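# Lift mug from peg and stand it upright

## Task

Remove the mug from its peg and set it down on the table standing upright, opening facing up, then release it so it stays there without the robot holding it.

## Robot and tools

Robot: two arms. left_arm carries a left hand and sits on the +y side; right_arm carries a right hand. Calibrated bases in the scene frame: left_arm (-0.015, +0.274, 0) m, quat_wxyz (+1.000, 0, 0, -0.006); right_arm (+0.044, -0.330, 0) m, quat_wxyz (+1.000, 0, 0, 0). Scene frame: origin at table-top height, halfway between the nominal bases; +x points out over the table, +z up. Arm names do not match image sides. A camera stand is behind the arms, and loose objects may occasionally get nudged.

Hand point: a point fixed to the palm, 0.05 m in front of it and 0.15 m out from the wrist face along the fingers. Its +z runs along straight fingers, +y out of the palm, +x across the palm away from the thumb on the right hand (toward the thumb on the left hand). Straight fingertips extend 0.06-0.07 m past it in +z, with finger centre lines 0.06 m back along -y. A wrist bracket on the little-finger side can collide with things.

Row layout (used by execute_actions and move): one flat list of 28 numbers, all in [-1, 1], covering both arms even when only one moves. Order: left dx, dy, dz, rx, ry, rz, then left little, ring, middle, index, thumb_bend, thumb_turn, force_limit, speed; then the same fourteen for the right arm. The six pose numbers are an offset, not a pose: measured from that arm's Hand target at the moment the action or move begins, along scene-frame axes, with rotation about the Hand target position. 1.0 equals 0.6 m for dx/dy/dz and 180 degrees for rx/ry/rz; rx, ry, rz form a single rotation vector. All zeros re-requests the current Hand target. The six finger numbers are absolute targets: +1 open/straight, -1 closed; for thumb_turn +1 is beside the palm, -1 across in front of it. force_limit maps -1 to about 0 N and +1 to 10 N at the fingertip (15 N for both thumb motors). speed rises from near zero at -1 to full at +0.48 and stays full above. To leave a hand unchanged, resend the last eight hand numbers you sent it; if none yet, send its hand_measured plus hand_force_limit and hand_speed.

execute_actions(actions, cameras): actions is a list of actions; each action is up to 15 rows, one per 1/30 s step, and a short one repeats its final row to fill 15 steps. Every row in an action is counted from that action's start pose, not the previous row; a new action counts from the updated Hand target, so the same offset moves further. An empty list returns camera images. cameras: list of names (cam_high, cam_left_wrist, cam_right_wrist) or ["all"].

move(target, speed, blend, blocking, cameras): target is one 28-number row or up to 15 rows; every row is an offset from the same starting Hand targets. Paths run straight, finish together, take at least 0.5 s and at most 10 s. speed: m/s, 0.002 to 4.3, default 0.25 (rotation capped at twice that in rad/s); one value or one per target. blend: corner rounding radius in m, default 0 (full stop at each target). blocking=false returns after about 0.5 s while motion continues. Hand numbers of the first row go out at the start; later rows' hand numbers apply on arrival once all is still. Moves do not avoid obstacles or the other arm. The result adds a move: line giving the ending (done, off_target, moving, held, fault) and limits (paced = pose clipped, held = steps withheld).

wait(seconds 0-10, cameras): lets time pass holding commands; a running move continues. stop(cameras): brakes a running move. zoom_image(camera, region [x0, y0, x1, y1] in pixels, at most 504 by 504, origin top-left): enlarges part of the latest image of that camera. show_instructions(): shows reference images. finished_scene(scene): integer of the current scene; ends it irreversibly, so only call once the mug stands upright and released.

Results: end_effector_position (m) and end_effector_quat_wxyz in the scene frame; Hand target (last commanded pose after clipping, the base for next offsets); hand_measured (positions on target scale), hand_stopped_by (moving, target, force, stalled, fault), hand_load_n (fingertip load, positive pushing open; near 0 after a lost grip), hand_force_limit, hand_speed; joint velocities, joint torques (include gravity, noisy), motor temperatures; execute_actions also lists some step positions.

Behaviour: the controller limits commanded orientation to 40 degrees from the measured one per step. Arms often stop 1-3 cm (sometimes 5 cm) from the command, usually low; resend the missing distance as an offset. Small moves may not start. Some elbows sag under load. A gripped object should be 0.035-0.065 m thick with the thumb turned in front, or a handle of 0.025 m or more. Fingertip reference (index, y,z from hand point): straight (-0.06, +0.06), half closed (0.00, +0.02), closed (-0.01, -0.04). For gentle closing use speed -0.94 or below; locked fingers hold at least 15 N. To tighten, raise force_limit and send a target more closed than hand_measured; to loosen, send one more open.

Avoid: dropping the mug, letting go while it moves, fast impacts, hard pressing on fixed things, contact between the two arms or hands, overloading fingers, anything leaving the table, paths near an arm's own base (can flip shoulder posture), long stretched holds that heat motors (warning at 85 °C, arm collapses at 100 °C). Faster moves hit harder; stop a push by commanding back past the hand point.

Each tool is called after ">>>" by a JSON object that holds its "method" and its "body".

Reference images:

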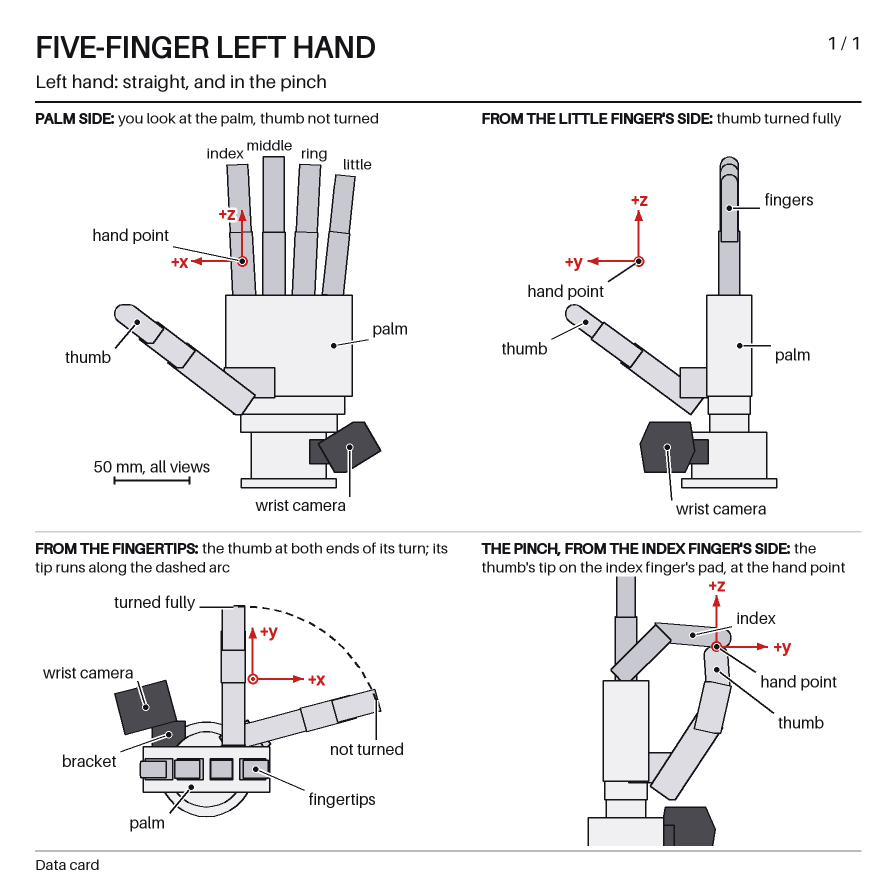

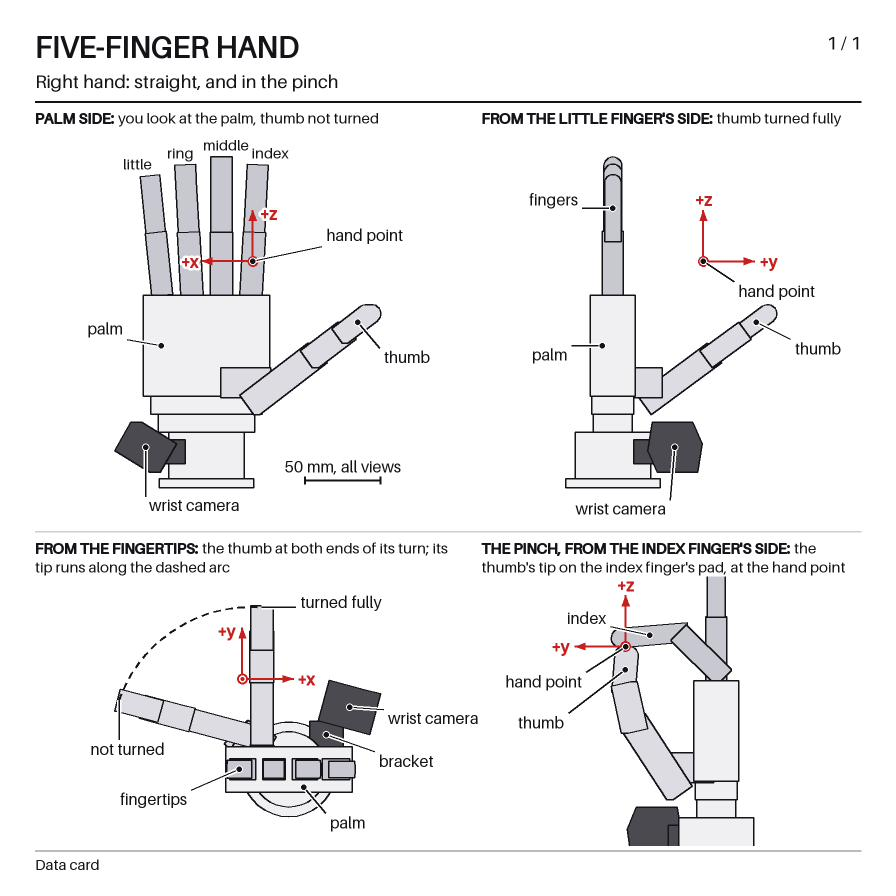

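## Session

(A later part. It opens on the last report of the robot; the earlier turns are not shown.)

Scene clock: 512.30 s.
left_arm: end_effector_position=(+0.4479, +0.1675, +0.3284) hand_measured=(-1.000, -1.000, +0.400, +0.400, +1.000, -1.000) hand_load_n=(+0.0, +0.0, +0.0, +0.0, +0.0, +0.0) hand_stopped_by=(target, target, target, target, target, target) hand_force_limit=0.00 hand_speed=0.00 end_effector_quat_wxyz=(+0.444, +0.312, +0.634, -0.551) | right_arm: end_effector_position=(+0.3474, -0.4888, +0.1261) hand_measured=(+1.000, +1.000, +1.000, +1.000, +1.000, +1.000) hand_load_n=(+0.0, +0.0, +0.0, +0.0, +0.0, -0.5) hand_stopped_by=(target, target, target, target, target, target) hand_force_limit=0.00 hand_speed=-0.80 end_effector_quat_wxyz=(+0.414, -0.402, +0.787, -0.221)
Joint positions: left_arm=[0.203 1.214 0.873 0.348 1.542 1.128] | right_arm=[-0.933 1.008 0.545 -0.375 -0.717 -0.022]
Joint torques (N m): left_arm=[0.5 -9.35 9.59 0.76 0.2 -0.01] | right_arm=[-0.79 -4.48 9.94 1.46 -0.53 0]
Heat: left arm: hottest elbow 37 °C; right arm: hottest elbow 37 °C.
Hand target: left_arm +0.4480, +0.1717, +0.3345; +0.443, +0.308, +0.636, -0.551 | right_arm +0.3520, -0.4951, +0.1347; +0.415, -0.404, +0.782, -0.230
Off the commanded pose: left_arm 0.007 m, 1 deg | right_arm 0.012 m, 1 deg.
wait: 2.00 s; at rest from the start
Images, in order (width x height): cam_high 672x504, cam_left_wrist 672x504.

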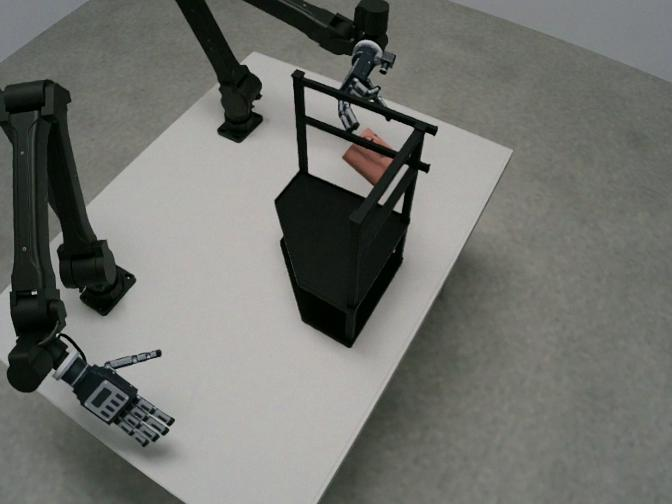

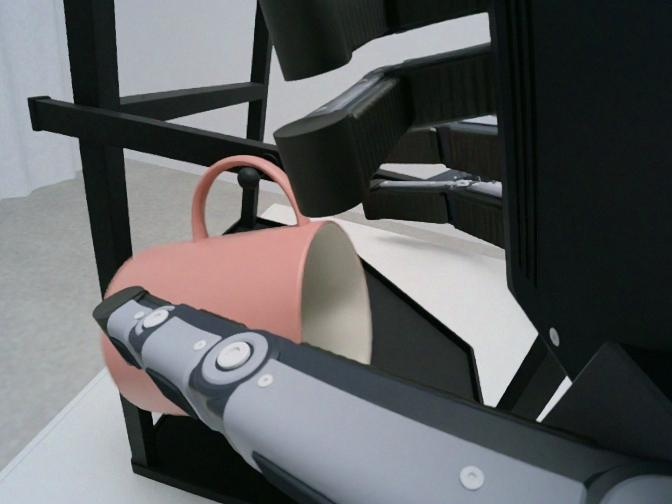

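>>> {"method": "zoom_image", "body": {"camera": "cam_left_wrist", "region": [150, 100, 390, 340]}}

>>> {"method": "zoom_image", "body": {"camera": "cam_high", "region": [310, 60, 440, 210]}}

Scaled by 2.100 from the camera's 672x504 image, which has a finer 960x720 frame.

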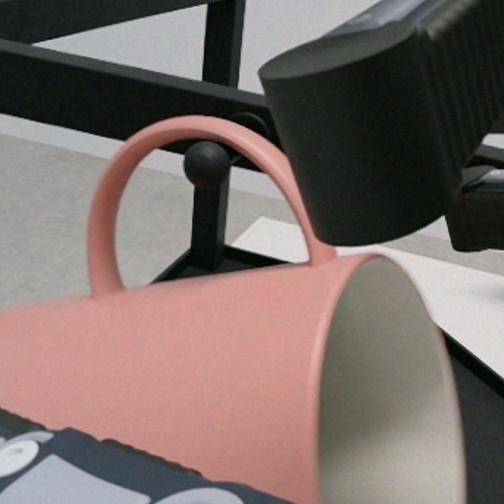

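Scaled by 3.360 from the camera's 672x504 image, which has a finer 960x720 frame.

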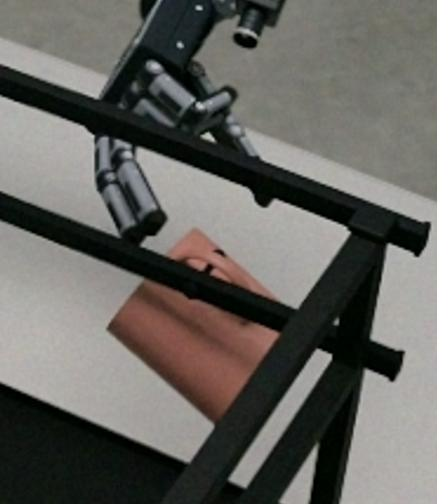

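>>> {"method": "move", "body": {"target": [[-0.055, 0.008, 0.0, 0, 0, 0, -1, -1, 0.4, 0.4, 1, -1, 0, 0, 0, 0, 0, 0, 0, 0, 1, 1, 1, 1, 1, 1, 0, -0.8], [-0.035, 0.008, -0.04, 0, 0, 0, -1, -1, 0.4, 0.4, 1, -1, 0, 0, 0, 0, 0, 0, 0, 0, 1, 1, 1, 1, 1, 1, 0, -0.8]], "speed": 0.1, "cameras": ["cam_high", "cam_left_wrist"]}}

Scene clock: 539.50 s.
left_arm: end_effector_position=(+0.4230, +0.1740, +0.3076) hand_measured=(-1.000, -1.000, +0.400, +0.400, +1.000, -1.000) hand_load_n=(+0.0, +0.0, +0.0, +0.0, +0.0, +0.0) hand_stopped_by=(target, target, target, target, target, target) hand_force_limit=0.00 hand_speed=0.00 end_effector_quat_wxyz=(+0.435, +0.297, +0.642, -0.557) | right_arm: end_effector_position=(+0.3474, -0.4888, +0.1261) hand_measured=(+1.000, +1.000, +1.000, +1.000, +1.000, +1.000) hand_load_n=(+0.0, +0.0, +0.0, +0.0, +0.0, +0.0) hand_stopped_by=(target, target, target, target, target, target) hand_force_limit=0.00 hand_speed=-0.80 end_effector_quat_wxyz=(+0.414, -0.402, +0.787, -0.221)
Joint positions: left_arm=[0.233 1.165 0.792 0.326 1.562 1.143] | right_arm=[-0.933 1.008 0.545 -0.375 -0.717 -0.022]
Joint torques (N m): left_arm=[0.15 -7.3 9.16 1.61 0.22 0.36] | right_arm=[-0.56 -4.6 9.99 1.4 -0.53 0.02]
Heat: left arm: hottest elbow 35 °C; right arm: hottest elbow 37 °C.
Hand target: left_arm +0.4270, +0.1765, +0.3106; +0.444, +0.308, +0.636, -0.551 | right_arm +0.3520, -0.4951, +0.1347; +0.415, -0.404, +0.782, -0.230
Off the commanded pose: left_arm 0.006 m, 2 deg | right_arm 0.012 m, 1 deg.
joint sent to its limit (left arm) — joint 5 (wrist yaw), upper limit. The joint targets still meet the commanded pose.
move: off_target (right_arm)
Images, in order (width x height): cam_high 672x504, cam_left_wrist 672x504.

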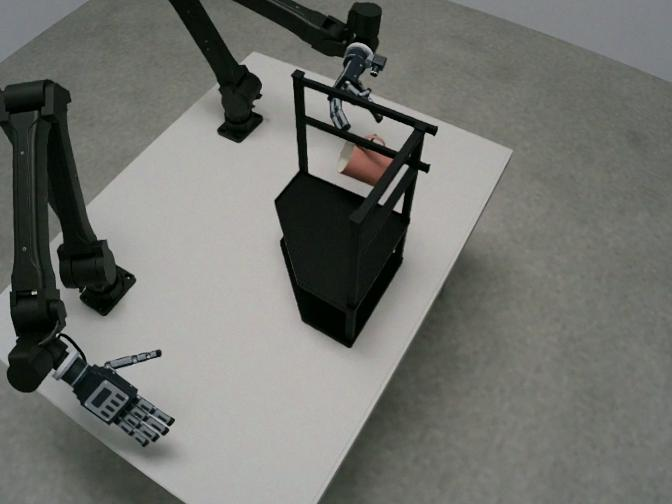

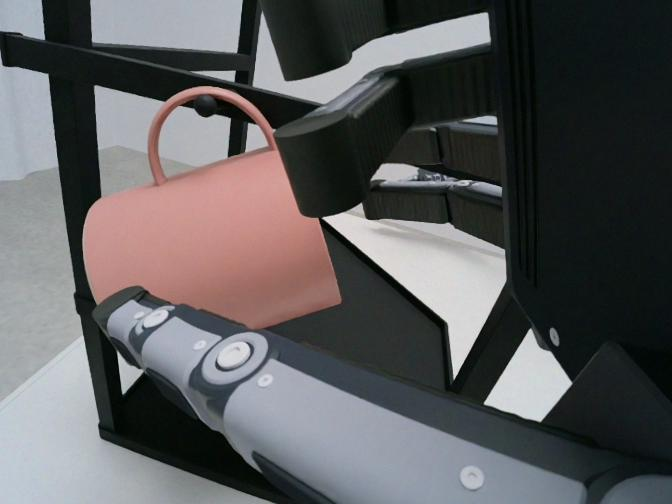

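>>> {"method": "wait", "body": {"seconds": 2, "cameras": ["cam_high", "cam_left_wrist"]}}

Scene clock: 543.40 s.
left_arm: end_effector_position=(+0.4230, +0.1740, +0.3077) hand_measured=(-1.000, -1.000, +0.400, +0.400, +1.000, -1.000) hand_load_n=(+0.0, +0.0, +0.0, +0.0, +0.0, +0.0) hand_stopped_by=(target, target, target, target, target, target) hand_force_limit=0.00 hand_speed=0.00 end_effector_quat_wxyz=(+0.435, +0.297, +0.642, -0.557) | right_arm: end_effector_position=(+0.3474, -0.4888, +0.1261) hand_measured=(+1.000, +1.000, +1.000, +1.000, +1.000, +1.000) hand_load_n=(-0.5, +0.0, +0.0, +0.0, +0.0, -0.5) hand_stopped_by=(target, target, target, target, target, target) hand_force_limit=0.00 hand_speed=-0.80 end_effector_quat_wxyz=(+0.414, -0.402, +0.787, -0.221)
Joint positions: left_arm=[0.233 1.165 0.792 0.326 1.562 1.143] | right_arm=[-0.933 1.008 0.545 -0.375 -0.717 -0.022]
Joint torques (N m): left_arm=[0.15 -7.47 9.11 1.61 0.23 0.35] | right_arm=[-0.73 -4.42 10.04 1.47 -0.52 0.01]
Heat: left arm: hottest elbow 35 °C; right arm: hottest elbow 37 °C.
Hand target: left_arm +0.4270, +0.1765, +0.3106; +0.443, +0.308, +0.636, -0.551 | right_arm +0.3520, -0.4951, +0.1347; +0.415, -0.404, +0.782, -0.230
Off the commanded pose: left_arm 0.006 m, 2 deg | right_arm 0.012 m, 1 deg.
wait: 2.00 s; at rest from the start
Images, in order (width x height): cam_high 672x504, cam_left_wrist 672x504.

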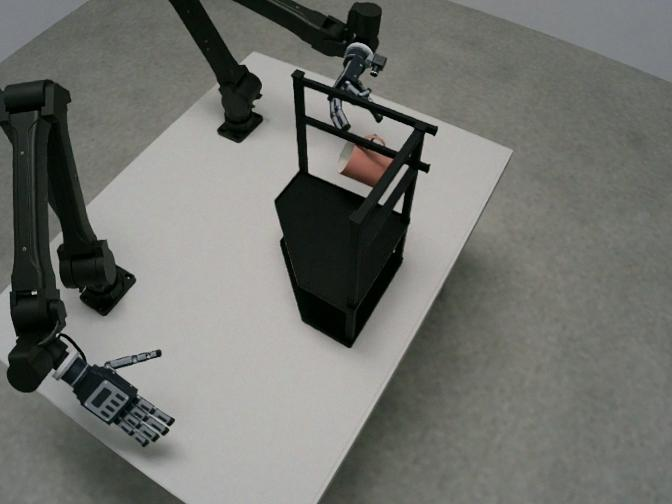

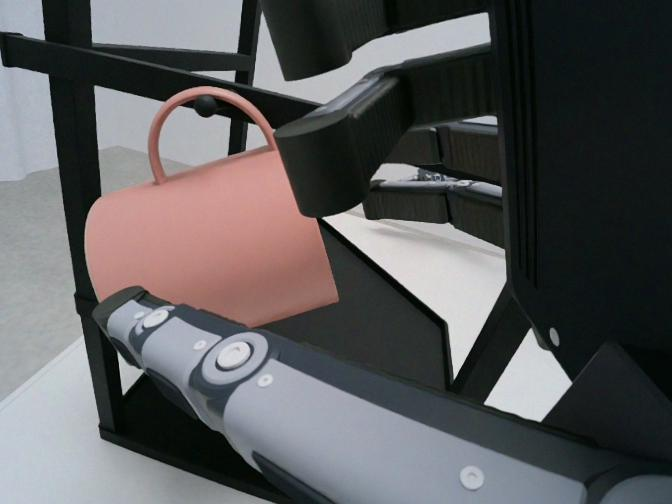

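>>> {"method": "move", "body": {"target": [-0.1, 0.045, 0.03, 0, 0, 0, -1, -1, 0.4, 0.4, 1, -1, 0, 0, 0, 0, 0, 0, 0, 0, 1, 1, 1, 1, 1, 1, 0, -0.8], "speed": 0.1, "cameras": ["cam_high", "cam_left_wrist"]}}

Scene clock: 602.27 s.
left_arm: end_effector_position=(+0.3700, +0.2000, +0.3237) hand_measured=(-1.000, -1.000, +0.400, +0.400, +1.000, -1.000) hand_load_n=(+0.0, +0.0, +0.0, +0.0, +0.0, +0.0) hand_stopped_by=(target, target, target, target, target, target) hand_force_limit=0.00 hand_speed=0.00 end_effector_quat_wxyz=(+0.474, +0.274, +0.652, -0.525) | right_arm: end_effector_position=(+0.3474, -0.4888, +0.1261) hand_measured=(+1.000, +1.000, +1.000, +1.000, +1.000, +1.000) hand_load_n=(+0.0, +0.0, +0.0, +0.0, +0.0, +0.0) hand_stopped_by=(target, target, target, target, target, target) hand_force_limit=0.00 hand_speed=-0.80 end_effector_quat_wxyz=(+0.414, -0.402, +0.787, -0.221)
Joint positions: left_arm=[0.338 0.946 0.679 0.276 1.562 1.123] | right_arm=[-0.933 1.008 0.545 -0.375 -0.717 -0.022]
Joint torques (N m): left_arm=[0.56 -6.07 9.18 0.75 0.15 0.02] | right_arm=[-0.44 -4.19 9.99 1.42 -0.54 0.01]
Heat: left arm: hottest elbow 35 °C; right arm: hottest elbow 38 °C.
Hand target: left_arm +0.3670, +0.2035, +0.3284; +0.443, +0.308, +0.636, -0.551 | right_arm +0.3520, -0.4951, +0.1347; +0.415, -0.404, +0.782, -0.230
Off the commanded pose: left_arm 0.007 m, 6 deg | right_arm 0.012 m, 1 deg.
joint sent to its limit (left arm) — joint 5 (wrist yaw), upper limit. The joint targets are off in orientation, not in position.
move: off_target (left_arm, right_arm)
Images, in order (width x height): cam_high 672x504, cam_left_wrist 672x504.

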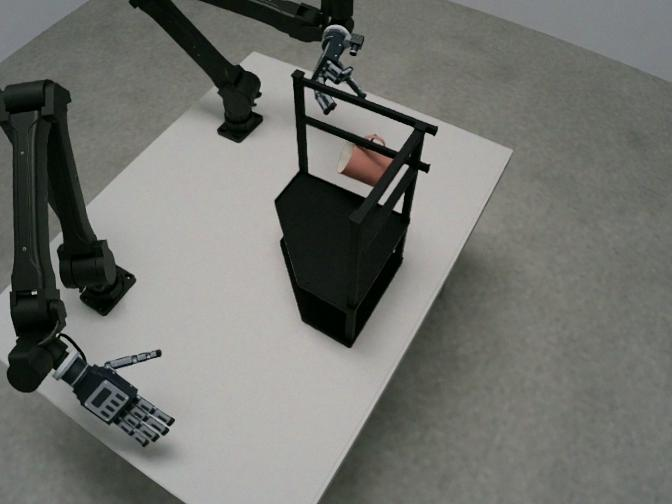

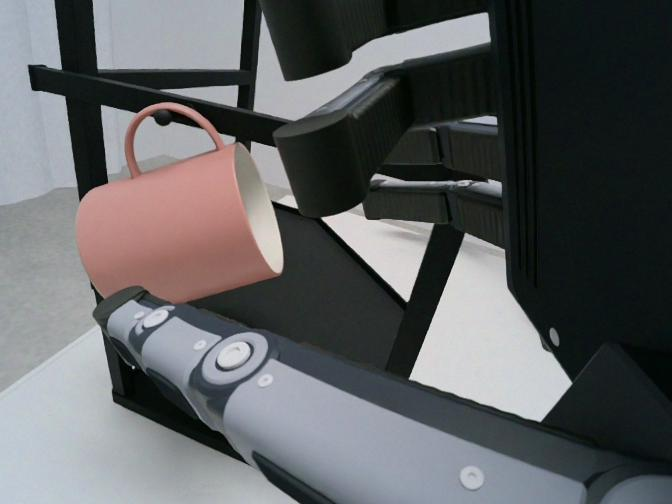

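>>> {"method": "zoom_image", "body": {"camera": "cam_high", "region": [310, 80, 440, 210]}}

>>> {"method": "zoom_image", "body": {"camera": "cam_left_wrist", "region": [50, 80, 350, 340]}}

Scaled by 3.877 from the camera's 672x504 image, which has a finer 960x720 frame.

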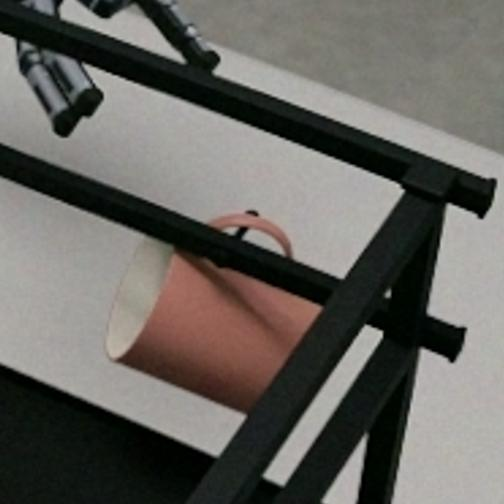

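Scaled by 1.680 from the camera's 672x504 image, which has a finer 960x720 frame.

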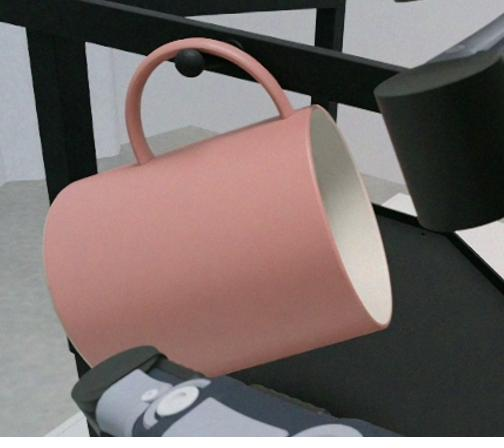

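>>> {"method": "move", "body": {"target": [0.042, -0.06, -0.032, 0, 0, 0, -1, -1, 0.4, 0.4, 1, -1, 0, 0, 0, 0, 0, 0, 0, 0, 1, 1, 1, 1, 1, 1, 0, -0.8], "speed": 0.1, "cameras": ["cam_high", "cam_left_wrist"]}}

Scene clock: 641.43 s.
left_arm: end_effector_position=(+0.3820, +0.1687, +0.2909) hand_measured=(-1.000, -1.000, +0.400, +0.400, +1.000, -1.000) hand_load_n=(+0.0, +0.0, +0.0, +0.0, +0.0, +0.0) hand_stopped_by=(target, target, target, target, target, target) hand_force_limit=0.00 hand_speed=0.00 end_effector_quat_wxyz=(+0.429, +0.283, +0.648, -0.562) | right_arm: end_effector_position=(+0.3474, -0.4888, +0.1261) hand_measured=(+1.000, +1.000, +1.000, +1.000, +1.000, +1.000) hand_load_n=(+0.0, +0.0, +0.0, +0.0, +0.0, +0.0) hand_stopped_by=(target, target, target, target, target, target) hand_force_limit=0.00 hand_speed=-0.80 end_effector_quat_wxyz=(+0.414, -0.402, +0.787, -0.221)
Joint positions: left_arm=[0.243 1.054 0.679 0.295 1.562 1.144] | right_arm=[-0.933 1.008 0.545 -0.375 -0.717 -0.022]
Joint torques (N m): left_arm=[-0.91 -5.54 11.66 1.65 0.23 0.34] | right_arm=[-0.85 -4.42 9.94 1.51 -0.52 0.02]
Heat: left arm: hottest elbow 35 °C; right arm: hottest elbow 38 °C.
Hand target: left_arm +0.3922, +0.1675, +0.3093; +0.443, +0.308, +0.636, -0.551 | right_arm +0.3520, -0.4951, +0.1347; +0.415, -0.404, +0.782, -0.230
Off the commanded pose: left_arm 0.021 m, 4 deg | right_arm 0.012 m, 1 deg.
joint sent to its limit (left arm) — joint 5 (wrist yaw), upper limit. The joint targets still meet the commanded pose.
move: off_target (left_arm, right_arm)
Images, in order (width x height): cam_high 672x504, cam_left_wrist 672x504.

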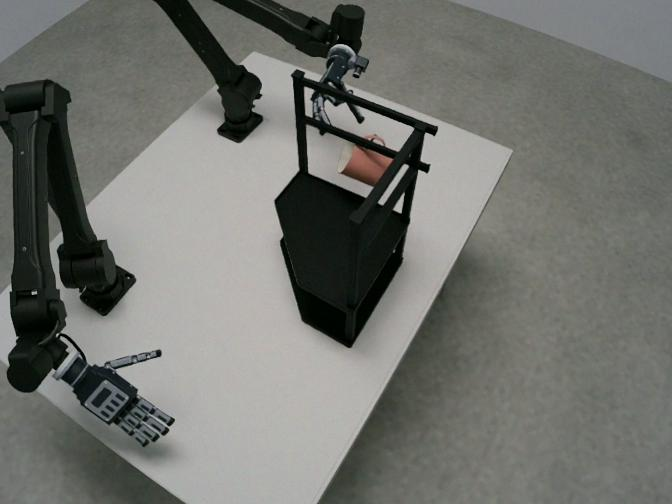

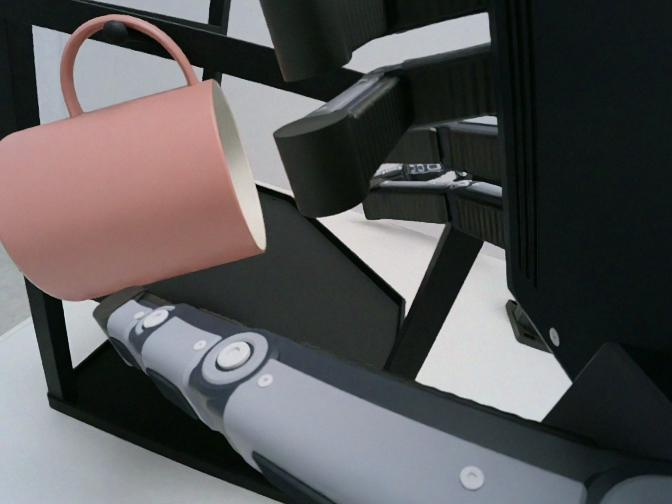

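>>> {"method": "move", "body": {"target": [0.065, -0.012, -0.014, 0, 0, 0, -1, -1, 0.4, 0.4, 1, -1, 0, 0, 0, 0, 0, 0, 0, 0, 1, 1, 1, 1, 1, 1, 0, -0.8], "speed": 0.08, "cameras": ["cam_high", "cam_left_wrist"]}}

Scene clock: 652.67 s.
left_arm: end_effector_position=(+0.4150, +0.1617, +0.2777) hand_measured=(-1.000, -1.000, +0.400, +0.400, +1.000, -1.000) hand_load_n=(+0.0, +0.0, +0.0, +0.0, +0.0, +0.5) hand_stopped_by=(target, target, target, target, target, target) hand_force_limit=0.00 hand_speed=0.00 end_effector_quat_wxyz=(+0.425, +0.285, +0.649, -0.563) | right_arm: end_effector_position=(+0.3474, -0.4888, +0.1261) hand_measured=(+1.000, +1.000, +1.000, +1.000, +1.000, +1.000) hand_load_n=(+0.0, +0.0, +0.0, +0.0, +0.0, +0.0) hand_stopped_by=(target, target, target, target, target, target) hand_force_limit=0.00 hand_speed=-0.80 end_effector_quat_wxyz=(+0.414, -0.402, +0.787, -0.221)
Joint positions: left_arm=[0.203 1.17 0.728 0.344 1.53 1.158] | right_arm=[-0.933 1.008 0.545 -0.375 -0.717 -0.022]
Joint torques (N m): left_arm=[-1.03 -6.83 12.63 1.66 -0.06 0.26] | right_arm=[-0.79 -4.25 9.96 1.44 -0.55 0.01]
Heat: left arm: hottest elbow 36 °C; right arm: hottest elbow 38 °C.
Hand target: left_arm +0.4312, +0.1603, +0.3008; +0.443, +0.308, +0.636, -0.551 | right_arm +0.3520, -0.4951, +0.1347; +0.415, -0.404, +0.782, -0.230
Off the commanded pose: left_arm 0.028 m, 4 deg | right_arm 0.012 m, 1 deg.
move: off_target (left_arm, right_arm)
Images, in order (width x height): cam_high 672x504, cam_left_wrist 672x504.

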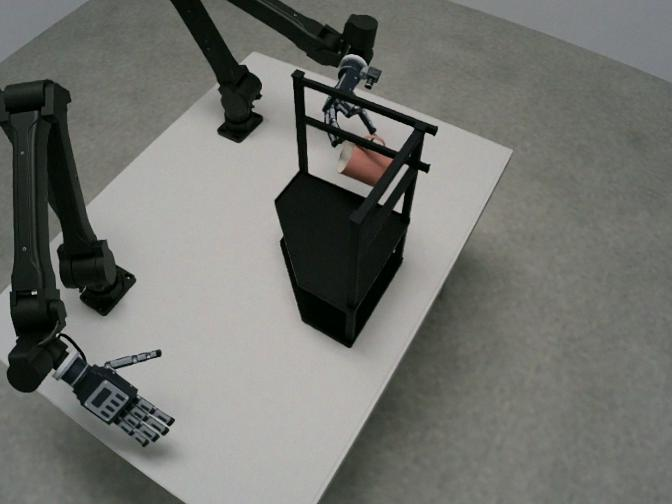

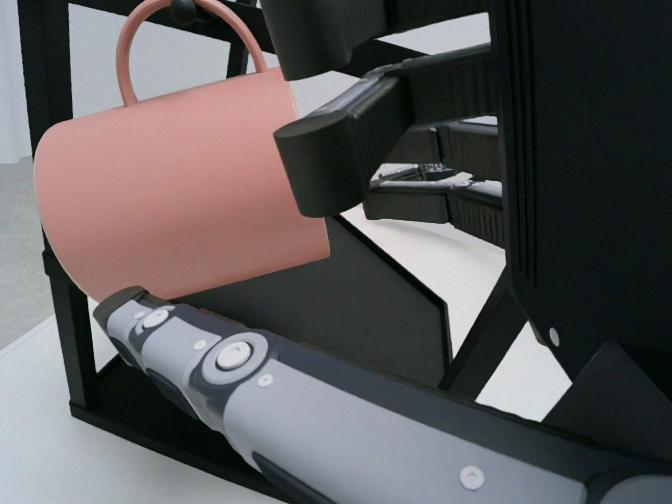

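>>> {"method": "move", "body": {"target": [0.06, -0.01, -0.006, 0, 0, 0, -1, -1, 0.4, 0.4, 1, -1, 0, 0, 0, 0, 0, 0, 0, 0, 1, 1, 1, 1, 1, 1, 0, -0.8], "speed": 0.08, "cameras": ["cam_high", "cam_left_wrist"]}}

Scene clock: 657.83 s.
left_arm: end_effector_position=(+0.4516, +0.1566, +0.2757) hand_measured=(-1.000, -1.000, +0.400, +0.400, +1.000, -1.000) hand_load_n=(+0.0, +0.0, +0.0, -0.5, +0.0, +0.5) hand_stopped_by=(target, target, target, target, target, target) hand_force_limit=0.00 hand_speed=0.00 end_effector_quat_wxyz=(+0.429, +0.290, +0.647, -0.560) | right_arm: end_effector_position=(+0.3474, -0.4888, +0.1261) hand_measured=(+1.000, +1.000, +1.000, +1.000, +1.000, +1.000) hand_load_n=(+0.0, +0.0, +0.0, +0.0, +0.0, +0.0) hand_stopped_by=(target, target, target, target, target, target) hand_force_limit=0.00 hand_speed=-0.80 end_effector_quat_wxyz=(+0.414, -0.402, +0.787, -0.221)
Joint positions: left_arm=[0.172 1.274 0.802 0.388 1.499 1.158] | right_arm=[-0.933 1.008 0.545 -0.375 -0.717 -0.022]
Joint torques (N m): left_arm=[-1.03 -8.41 12.45 1.69 -0.07 0.11] | right_arm=[-0.5 -4.37 9.99 1.4 -0.53 0.01]
Heat: left arm: hottest elbow 37 °C; right arm: hottest elbow 38 °C.
Hand target: left_arm +0.4672, +0.1543, +0.2974; +0.443, +0.308, +0.636, -0.551 | right_arm +0.3520, -0.4951, +0.1347; +0.415, -0.404, +0.782, -0.230
Off the commanded pose: left_arm 0.027 m, 3 deg | right_arm 0.012 m, 1 deg.
move: off_target (left_arm, right_arm)
Images, in order (width x height): cam_high 672x504, cam_left_wrist 672x504.

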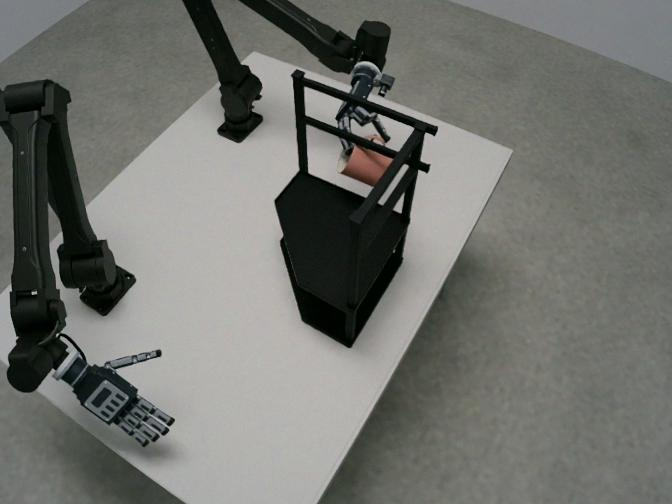

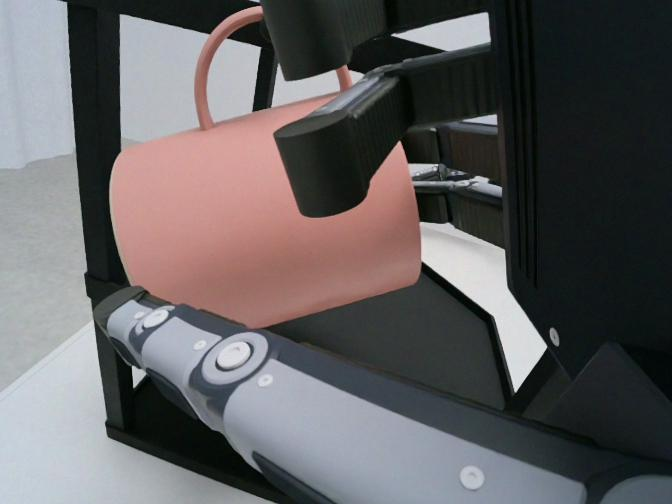

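>>> {"method": "move", "body": {"target": [0, 0, 0, 0, 0, 0, -1, -1, -0.6, -0.6, -0.6, -1, -0.6, -0.9, 0, 0, 0, 0, 0, 0, 1, 1, 1, 1, 1, 1, 0, -0.8], "cameras": ["cam_high", "cam_left_wrist"]}}

Scene clock: 669.13 s.
left_arm: end_effector_position=(+0.4521, +0.1560, +0.2747) hand_measured=(-1.000, -1.000, -0.344, -0.600, +0.590, -1.000) hand_load_n=(+0.0, +0.0, +1.0, +1.0, +5.0, +0.5) hand_stopped_by=(target, target, force, target, force, target) hand_force_limit=-0.60 hand_speed=-0.90 end_effector_quat_wxyz=(+0.428, +0.290, +0.647, -0.560) | right_arm: end_effector_position=(+0.3474, -0.4888, +0.1261) hand_measured=(+1.000, +1.000, +1.000, +1.000, +1.000, +1.000) hand_load_n=(+0.0, +0.0, +0.0, +0.0, +0.0, +0.0) hand_stopped_by=(target, target, target, target, target, target) hand_force_limit=0.00 hand_speed=-0.80 end_effector_quat_wxyz=(+0.414, -0.402, +0.787, -0.221)
Joint positions: left_arm=[0.171 1.277 0.802 0.39 1.498 1.158] | right_arm=[-0.933 1.008 0.545 -0.375 -0.717 -0.022]
Joint torques (N m): left_arm=[-0.91 -8.64 12.41 1.69 -0.02 0.1] | right_arm=[-0.56 -3.96 9.89 1.48 -0.52 0.01]
Heat: left arm: hottest elbow 38 °C; right arm: hottest elbow 38 °C.
Hand target: left_arm +0.4672, +0.1543, +0.2973; +0.443, +0.308, +0.636, -0.551 | right_arm +0.3520, -0.4951, +0.1347; +0.415, -0.404, +0.782, -0.230
Off the commanded pose: left_arm 0.027 m, 3 deg | right_arm 0.012 m, 1 deg.
move: off_target (left_arm, right_arm)
Images, in order (width x height): cam_high 672x504, cam_left_wrist 672x504.

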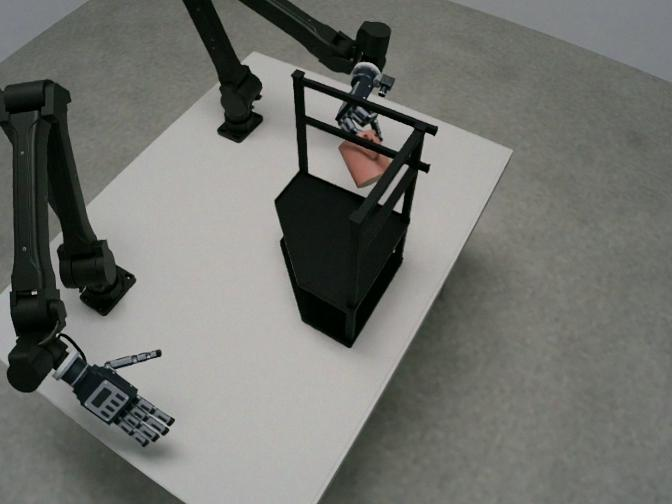

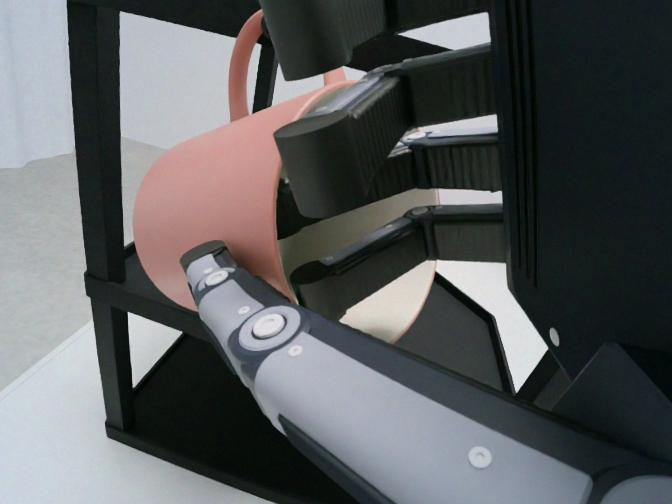

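>>> {"method": "move", "body": {"target": [0, 0, 0, 0, 0, 0, -1, -1, 0.2, 0.2, 1, -1, -0.6, -0.6, 0, 0, 0, 0, 0, 0, 1, 1, 1, 1, 1, 1, 0, -0.8], "cameras": ["cam_high", "cam_left_wrist"]}}

Scene clock: 678.20 s.
left_arm: end_effector_position=(+0.4521, +0.1560, +0.2747) hand_measured=(-1.000, -1.000, +0.200, +0.200, +1.000, -1.000) hand_load_n=(+0.0, +0.0, +0.0, +0.0, +0.0, +0.0) hand_stopped_by=(target, target, target, target, target, target) hand_force_limit=-0.60 hand_speed=-0.60 end_effector_quat_wxyz=(+0.428, +0.290, +0.647, -0.560) | right_arm: end_effector_position=(+0.3474, -0.4888, +0.1261) hand_measured=(+1.000, +1.000, +1.000, +1.000, +1.000, +1.000) hand_load_n=(+0.0, +0.0, +0.0, +0.0, +0.0, +0.0) hand_stopped_by=(target, target, target, target, target, target) hand_force_limit=0.00 hand_speed=-0.80 end_effector_quat_wxyz=(+0.414, -0.402, +0.787, -0.221)
Joint positions: left_arm=[0.171 1.277 0.802 0.39 1.498 1.158] | right_arm=[-0.933 1.008 0.545 -0.375 -0.717 -0.022]
Joint torques (N m): left_arm=[-0.85 -8.64 12.42 1.7 -0.02 0.1] | right_arm=[-0.5 -4.01 10.04 1.5 -0.54 -0.02]
Heat: left arm: hottest elbow 39 °C; right arm: hottest elbow 38 °C.
Hand target: left_arm +0.4672, +0.1543, +0.2973; +0.443, +0.308, +0.636, -0.551 | right_arm +0.3520, -0.4951, +0.1347; +0.415, -0.404, +0.782, -0.230
Off the commanded pose: left_arm 0.027 m, 3 deg | right_arm 0.012 m, 1 deg.
move: off_target (left_arm, right_arm)
Images, in order (width x height): cam_high 672x504, cam_left_wrist 672x504.

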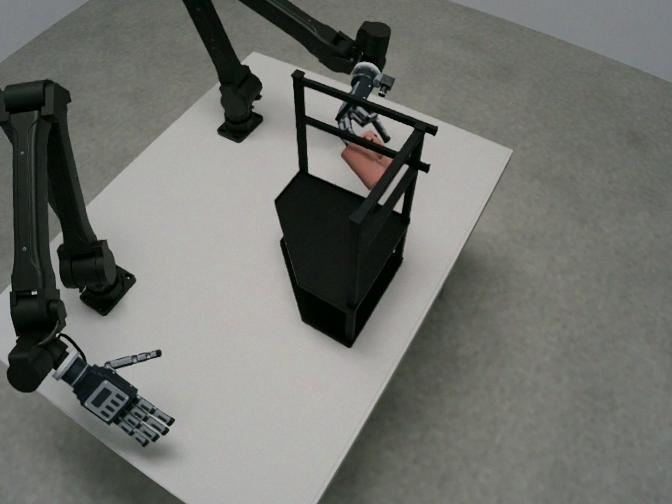

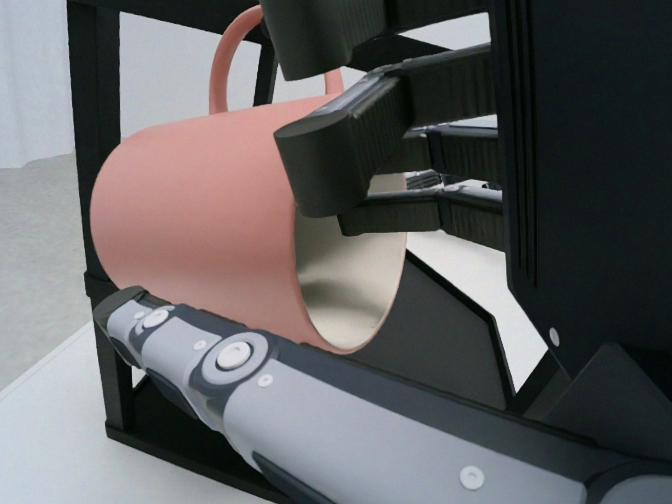

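>>> {"method": "zoom_image", "body": {"camera": "cam_left_wrist", "region": [80, 0, 440, 360]}}

>>> {"method": "zoom_image", "body": {"camera": "cam_high", "region": [310, 60, 440, 210]}}

Scaled by 1.400 from the camera's 672x504 image, which has a finer 960x720 frame.

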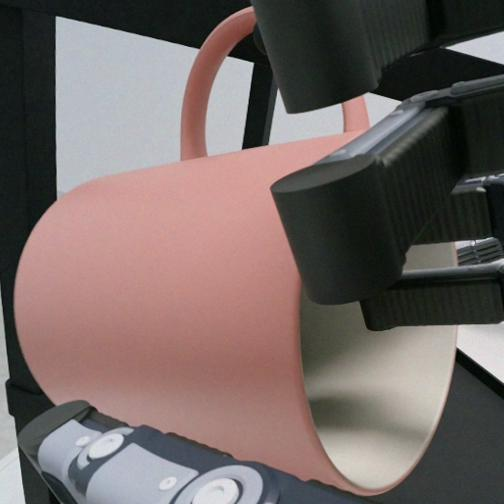

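Scaled by 3.360 from the camera's 672x504 image, which has a finer 960x720 frame.

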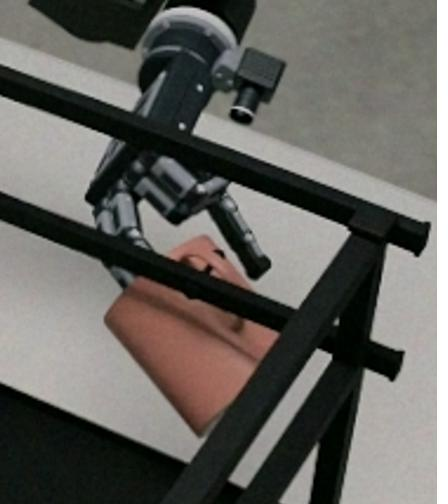

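>>> {"method": "move", "body": {"target": [0.03, 0.038, -0.02, 0, 0, 0, -1, -1, 0.2, 0.2, 1, -1, -0.6, -0.6, 0, 0, 0, 0, 0, 0, 1, 1, 1, 1, 1, 1, 0, -0.8], "speed": 0.08, "cameras": ["cam_high", "cam_left_wrist"]}}

Scene clock: 690.57 s.
left_arm: end_effector_position=(+0.4683, +0.1709, +0.2635) hand_measured=(-1.000, -1.000, +0.200, +0.200, +1.000, -1.000) hand_load_n=(+0.0, +0.0, +0.0, +0.0, +0.0, +0.0) hand_stopped_by=(target, target, target, target, target, target) hand_force_limit=-0.60 hand_speed=-0.60 end_effector_quat_wxyz=(+0.421, +0.286, +0.648, -0.566) | right_arm: end_effector_position=(+0.3474, -0.4888, +0.1261) hand_measured=(+1.000, +1.000, +1.000, +1.000, +1.000, +1.000) hand_load_n=(+0.0, +0.0, +0.0, +0.0, +0.0, +0.0) hand_stopped_by=(target, target, target, target, target, target) hand_force_limit=0.00 hand_speed=-0.80 end_effector_quat_wxyz=(+0.414, -0.402, +0.787, -0.221)
Joint positions: left_arm=[0.201 1.348 0.839 0.404 1.538 1.162] | right_arm=[-0.933 1.008 0.545 -0.375 -0.717 -0.022]
Joint torques (N m): left_arm=[0.32 -9.52 12.16 1.68 0.31 0.32] | right_arm=[-0.5 -4.48 9.99 1.51 -0.52 -0.01]
Heat: left arm: hottest elbow 40 °C; right arm: hottest elbow 38 °C.
Hand target: left_arm +0.4852, +0.1770, +0.2853; +0.443, +0.308, +0.636, -0.551 | right_arm +0.3520, -0.4951, +0.1347; +0.415, -0.404, +0.782, -0.230
Off the commanded pose: left_arm 0.028 m, 4 deg | right_arm 0.012 m, 1 deg.
move: off_target (left_arm, right_arm)
Images, in order (width x height): cam_high 672x504, cam_left_wrist 672x504.

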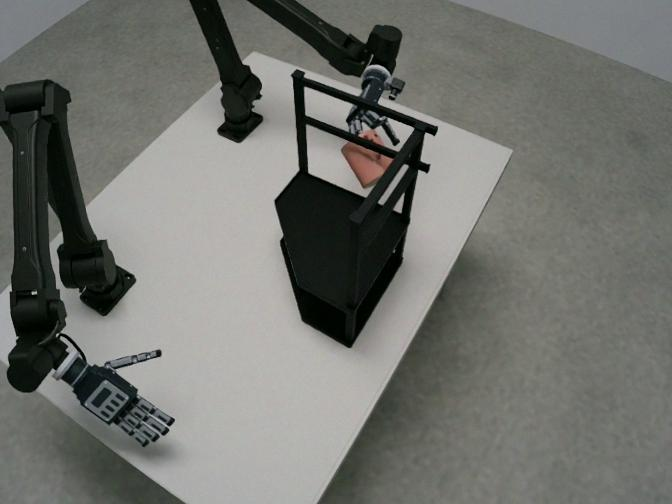

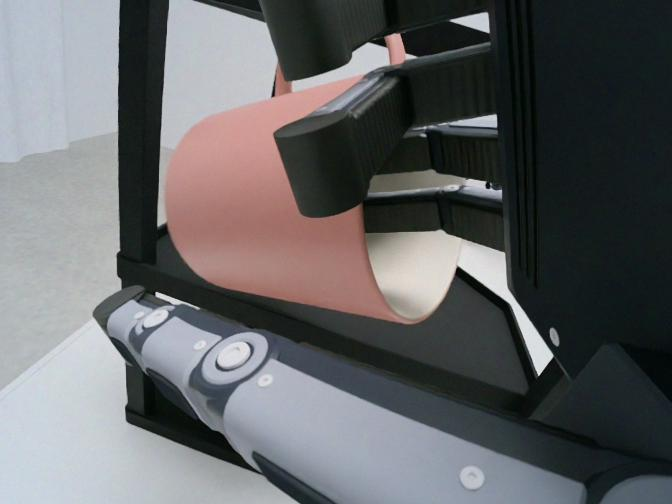

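>>> {"method": "move", "body": {"target": [0, 0, 0, 0, 0, 0, -1, -1, 0.2, 0.2, 0.1, -1, -0.6, -0.7, 0, 0, 0, 0, 0, 0, 1, 1, 1, 1, 1, 1, 0, -0.8], "cameras": ["cam_left_wrist"]}}

Scene clock: 694.53 s.
left_arm: end_effector_position=(+0.4684, +0.1711, +0.2637) hand_measured=(-1.000, -1.000, +0.200, +0.200, +0.100, -1.000) hand_load_n=(+0.0, +0.0, +0.0, +0.0, +0.5, +0.0) hand_stopped_by=(target, target, target, target, target, target) hand_force_limit=-0.60 hand_speed=-0.70 end_effector_quat_wxyz=(+0.422, +0.287, +0.648, -0.566) | right_arm: end_effector_position=(+0.3474, -0.4888, +0.1261) hand_measured=(+1.000, +1.000, +1.000, +1.000, +1.000, +1.000) hand_load_n=(+0.0, +0.0, +0.0, +0.0, +0.0, +0.0) hand_stopped_by=(target, target, target, target, target, target) hand_force_limit=0.00 hand_speed=-0.80 end_effector_quat_wxyz=(+0.414, -0.402, +0.787, -0.221)
Joint positions: left_arm=[0.202 1.348 0.839 0.405 1.538 1.162] | right_arm=[-0.933 1.008 0.545 -0.375 -0.717 -0.022]
Joint torques (N m): left_arm=[0.32 -9.58 12.18 1.68 0.29 0.29] | right_arm=[-0.56 -4.89 10.02 1.51 -0.53 0.01]
Heat: left arm: hottest elbow 39 °C; right arm: hottest elbow 38 °C.
Hand target: left_arm +0.4853, +0.1771, +0.2853; +0.443, +0.308, +0.636, -0.551 | right_arm +0.3520, -0.4951, +0.1347; +0.415, -0.404, +0.782, -0.230
Off the commanded pose: left_arm 0.028 m, 4 deg | right_arm 0.012 m, 1 deg.
move: off_target (left_arm, right_arm)
Images, in order (width x height): cam_left_wrist 672x504.

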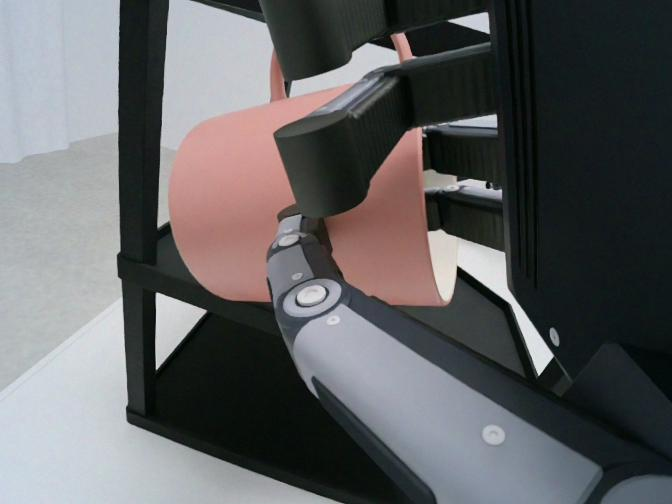

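>>> {"method": "move", "body": {"target": [0, 0, 0, 0, 0, 0, -1, -1, -0.6, -0.6, 0.1, -1, -0.6, -0.9, 0, 0, 0, 0, 0, 0, 1, 1, 1, 1, 1, 1, 0, -0.8], "cameras": ["cam_high", "cam_left_wrist"]}}

Scene clock: 699.00 s.
left_arm: end_effector_position=(+0.4684, +0.1710, +0.2642) hand_measured=(-1.000, -1.000, -0.022, -0.152, +0.100, -1.000) hand_load_n=(+0.0, +0.0, +0.5, +2.5, +1.0, -0.5) hand_stopped_by=(target, target, force, force, target, target) hand_force_limit=-0.60 hand_speed=-0.90 end_effector_quat_wxyz=(+0.422, +0.288, +0.647, -0.566) | right_arm: end_effector_position=(+0.3474, -0.4888, +0.1261) hand_measured=(+1.000, +1.000, +1.000, +1.000, +1.000, +1.000) hand_load_n=(+0.0, +0.0, +0.0, +0.0, +0.0, +0.0) hand_stopped_by=(target, target, target, target, target, target) hand_force_limit=0.00 hand_speed=-0.80 end_effector_quat_wxyz=(+0.414, -0.402, +0.787, -0.221)
Joint positions: left_arm=[0.202 1.348 0.84 0.406 1.54 1.162] | right_arm=[-0.933 1.008 0.545 -0.375 -0.717 -0.022]
Joint torques (N m): left_arm=[0.44 -9.64 12.11 1.66 0.22 0.29] | right_arm=[-0.73 -4.42 10 1.48 -0.54 0.01]
Heat: left arm: hottest elbow 39 °C; right arm: hottest elbow 38 °C.
Hand target: left_arm +0.4852, +0.1771, +0.2854; +0.443, +0.308, +0.636, -0.551 | right_arm +0.3520, -0.4951, +0.1347; +0.415, -0.404, +0.782, -0.230
Off the commanded pose: left_arm 0.028 m, 4 deg | right_arm 0.012 m, 1 deg.
move: off_target (left_arm, right_arm)
Images, in order (width x height): cam_high 672x504, cam_left_wrist 672x504.

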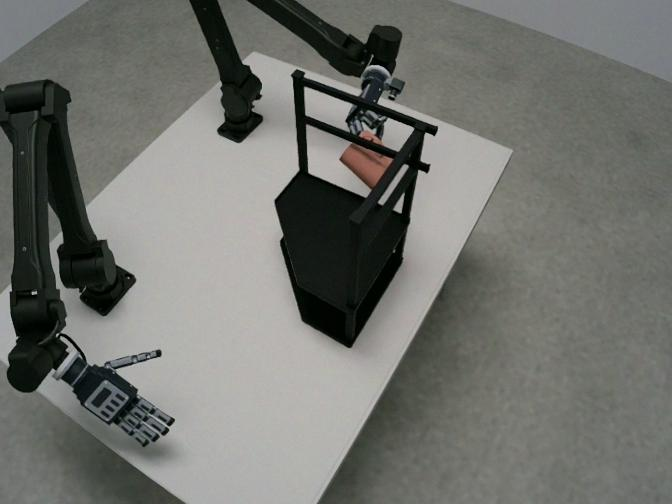

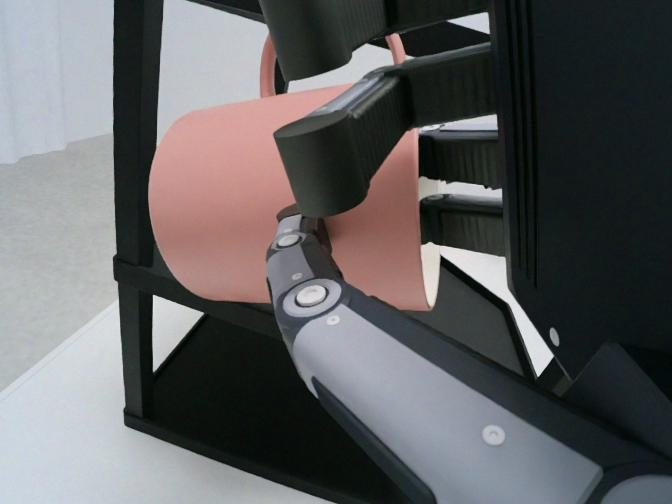

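>>> {"method": "move", "body": {"target": [0, 0, 0, 0, 0, 0, -1, -1, -0.5, -0.7, -0.4, -1, 0.2, -0.9, 0, 0, 0, 0, 0, 0, 1, 1, 1, 1, 1, 1, 0, -0.8], "cameras": ["cam_high", "cam_left_wrist"]}}

Scene clock: 703.97 s.
left_arm: end_effector_position=(+0.4678, +0.1707, +0.2643) hand_measured=(-1.000, -1.000, -0.048, -0.168, +0.074, -1.000) hand_load_n=(+0.0, +0.0, +5.0, +9.0, +8.5, -0.5) hand_stopped_by=(target, target, force, force, force, target) hand_force_limit=0.20 hand_speed=-0.90 end_effector_quat_wxyz=(+0.421, +0.289, +0.646, -0.567) | right_arm: end_effector_position=(+0.3474, -0.4888, +0.1261) hand_measured=(+1.000, +1.000, +1.000, +1.000, +1.000, +1.000) hand_load_n=(+0.0, +0.0, +0.0, +0.0, +0.0, -0.5) hand_stopped_by=(target, target, target, target, target, target) hand_force_limit=0.00 hand_speed=-0.80 end_effector_quat_wxyz=(+0.414, -0.402, +0.787, -0.221)
Joint positions: left_arm=[0.202 1.348 0.84 0.406 1.543 1.162] | right_arm=[-0.933 1.008 0.545 -0.375 -0.717 -0.022]
Joint torques (N m): left_arm=[0.38 -9.52 12.1 1.68 0.1 0.29] | right_arm=[-0.97 -4.25 9.98 1.39 -0.53 -0.01]
Heat: left arm: hottest elbow 38 °C; right arm: hottest elbow 38 °C.
Hand target: left_arm +0.4852, +0.1770, +0.2854; +0.443, +0.308, +0.636, -0.551 | right_arm +0.3520, -0.4951, +0.1347; +0.415, -0.404, +0.782, -0.230
Off the commanded pose: left_arm 0.028 m, 4 deg | right_arm 0.012 m, 1 deg.
move: off_target (left_arm, right_arm)
Images, in order (width x height): cam_high 672x504, cam_left_wrist 672x504.

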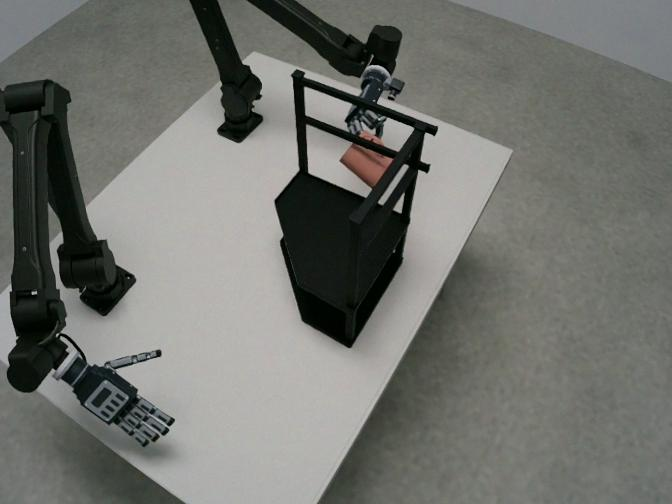

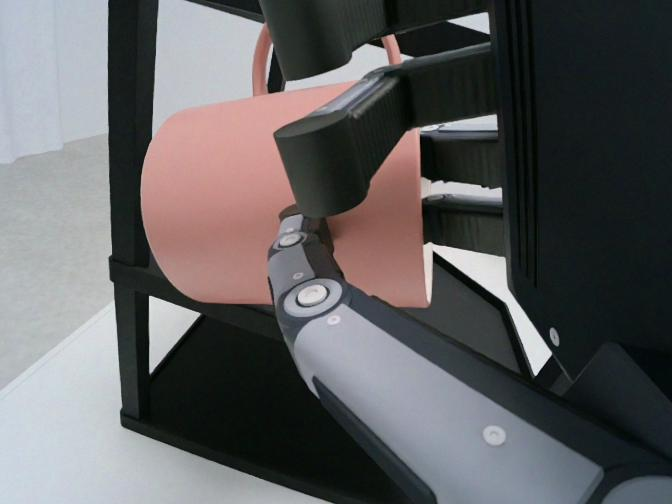

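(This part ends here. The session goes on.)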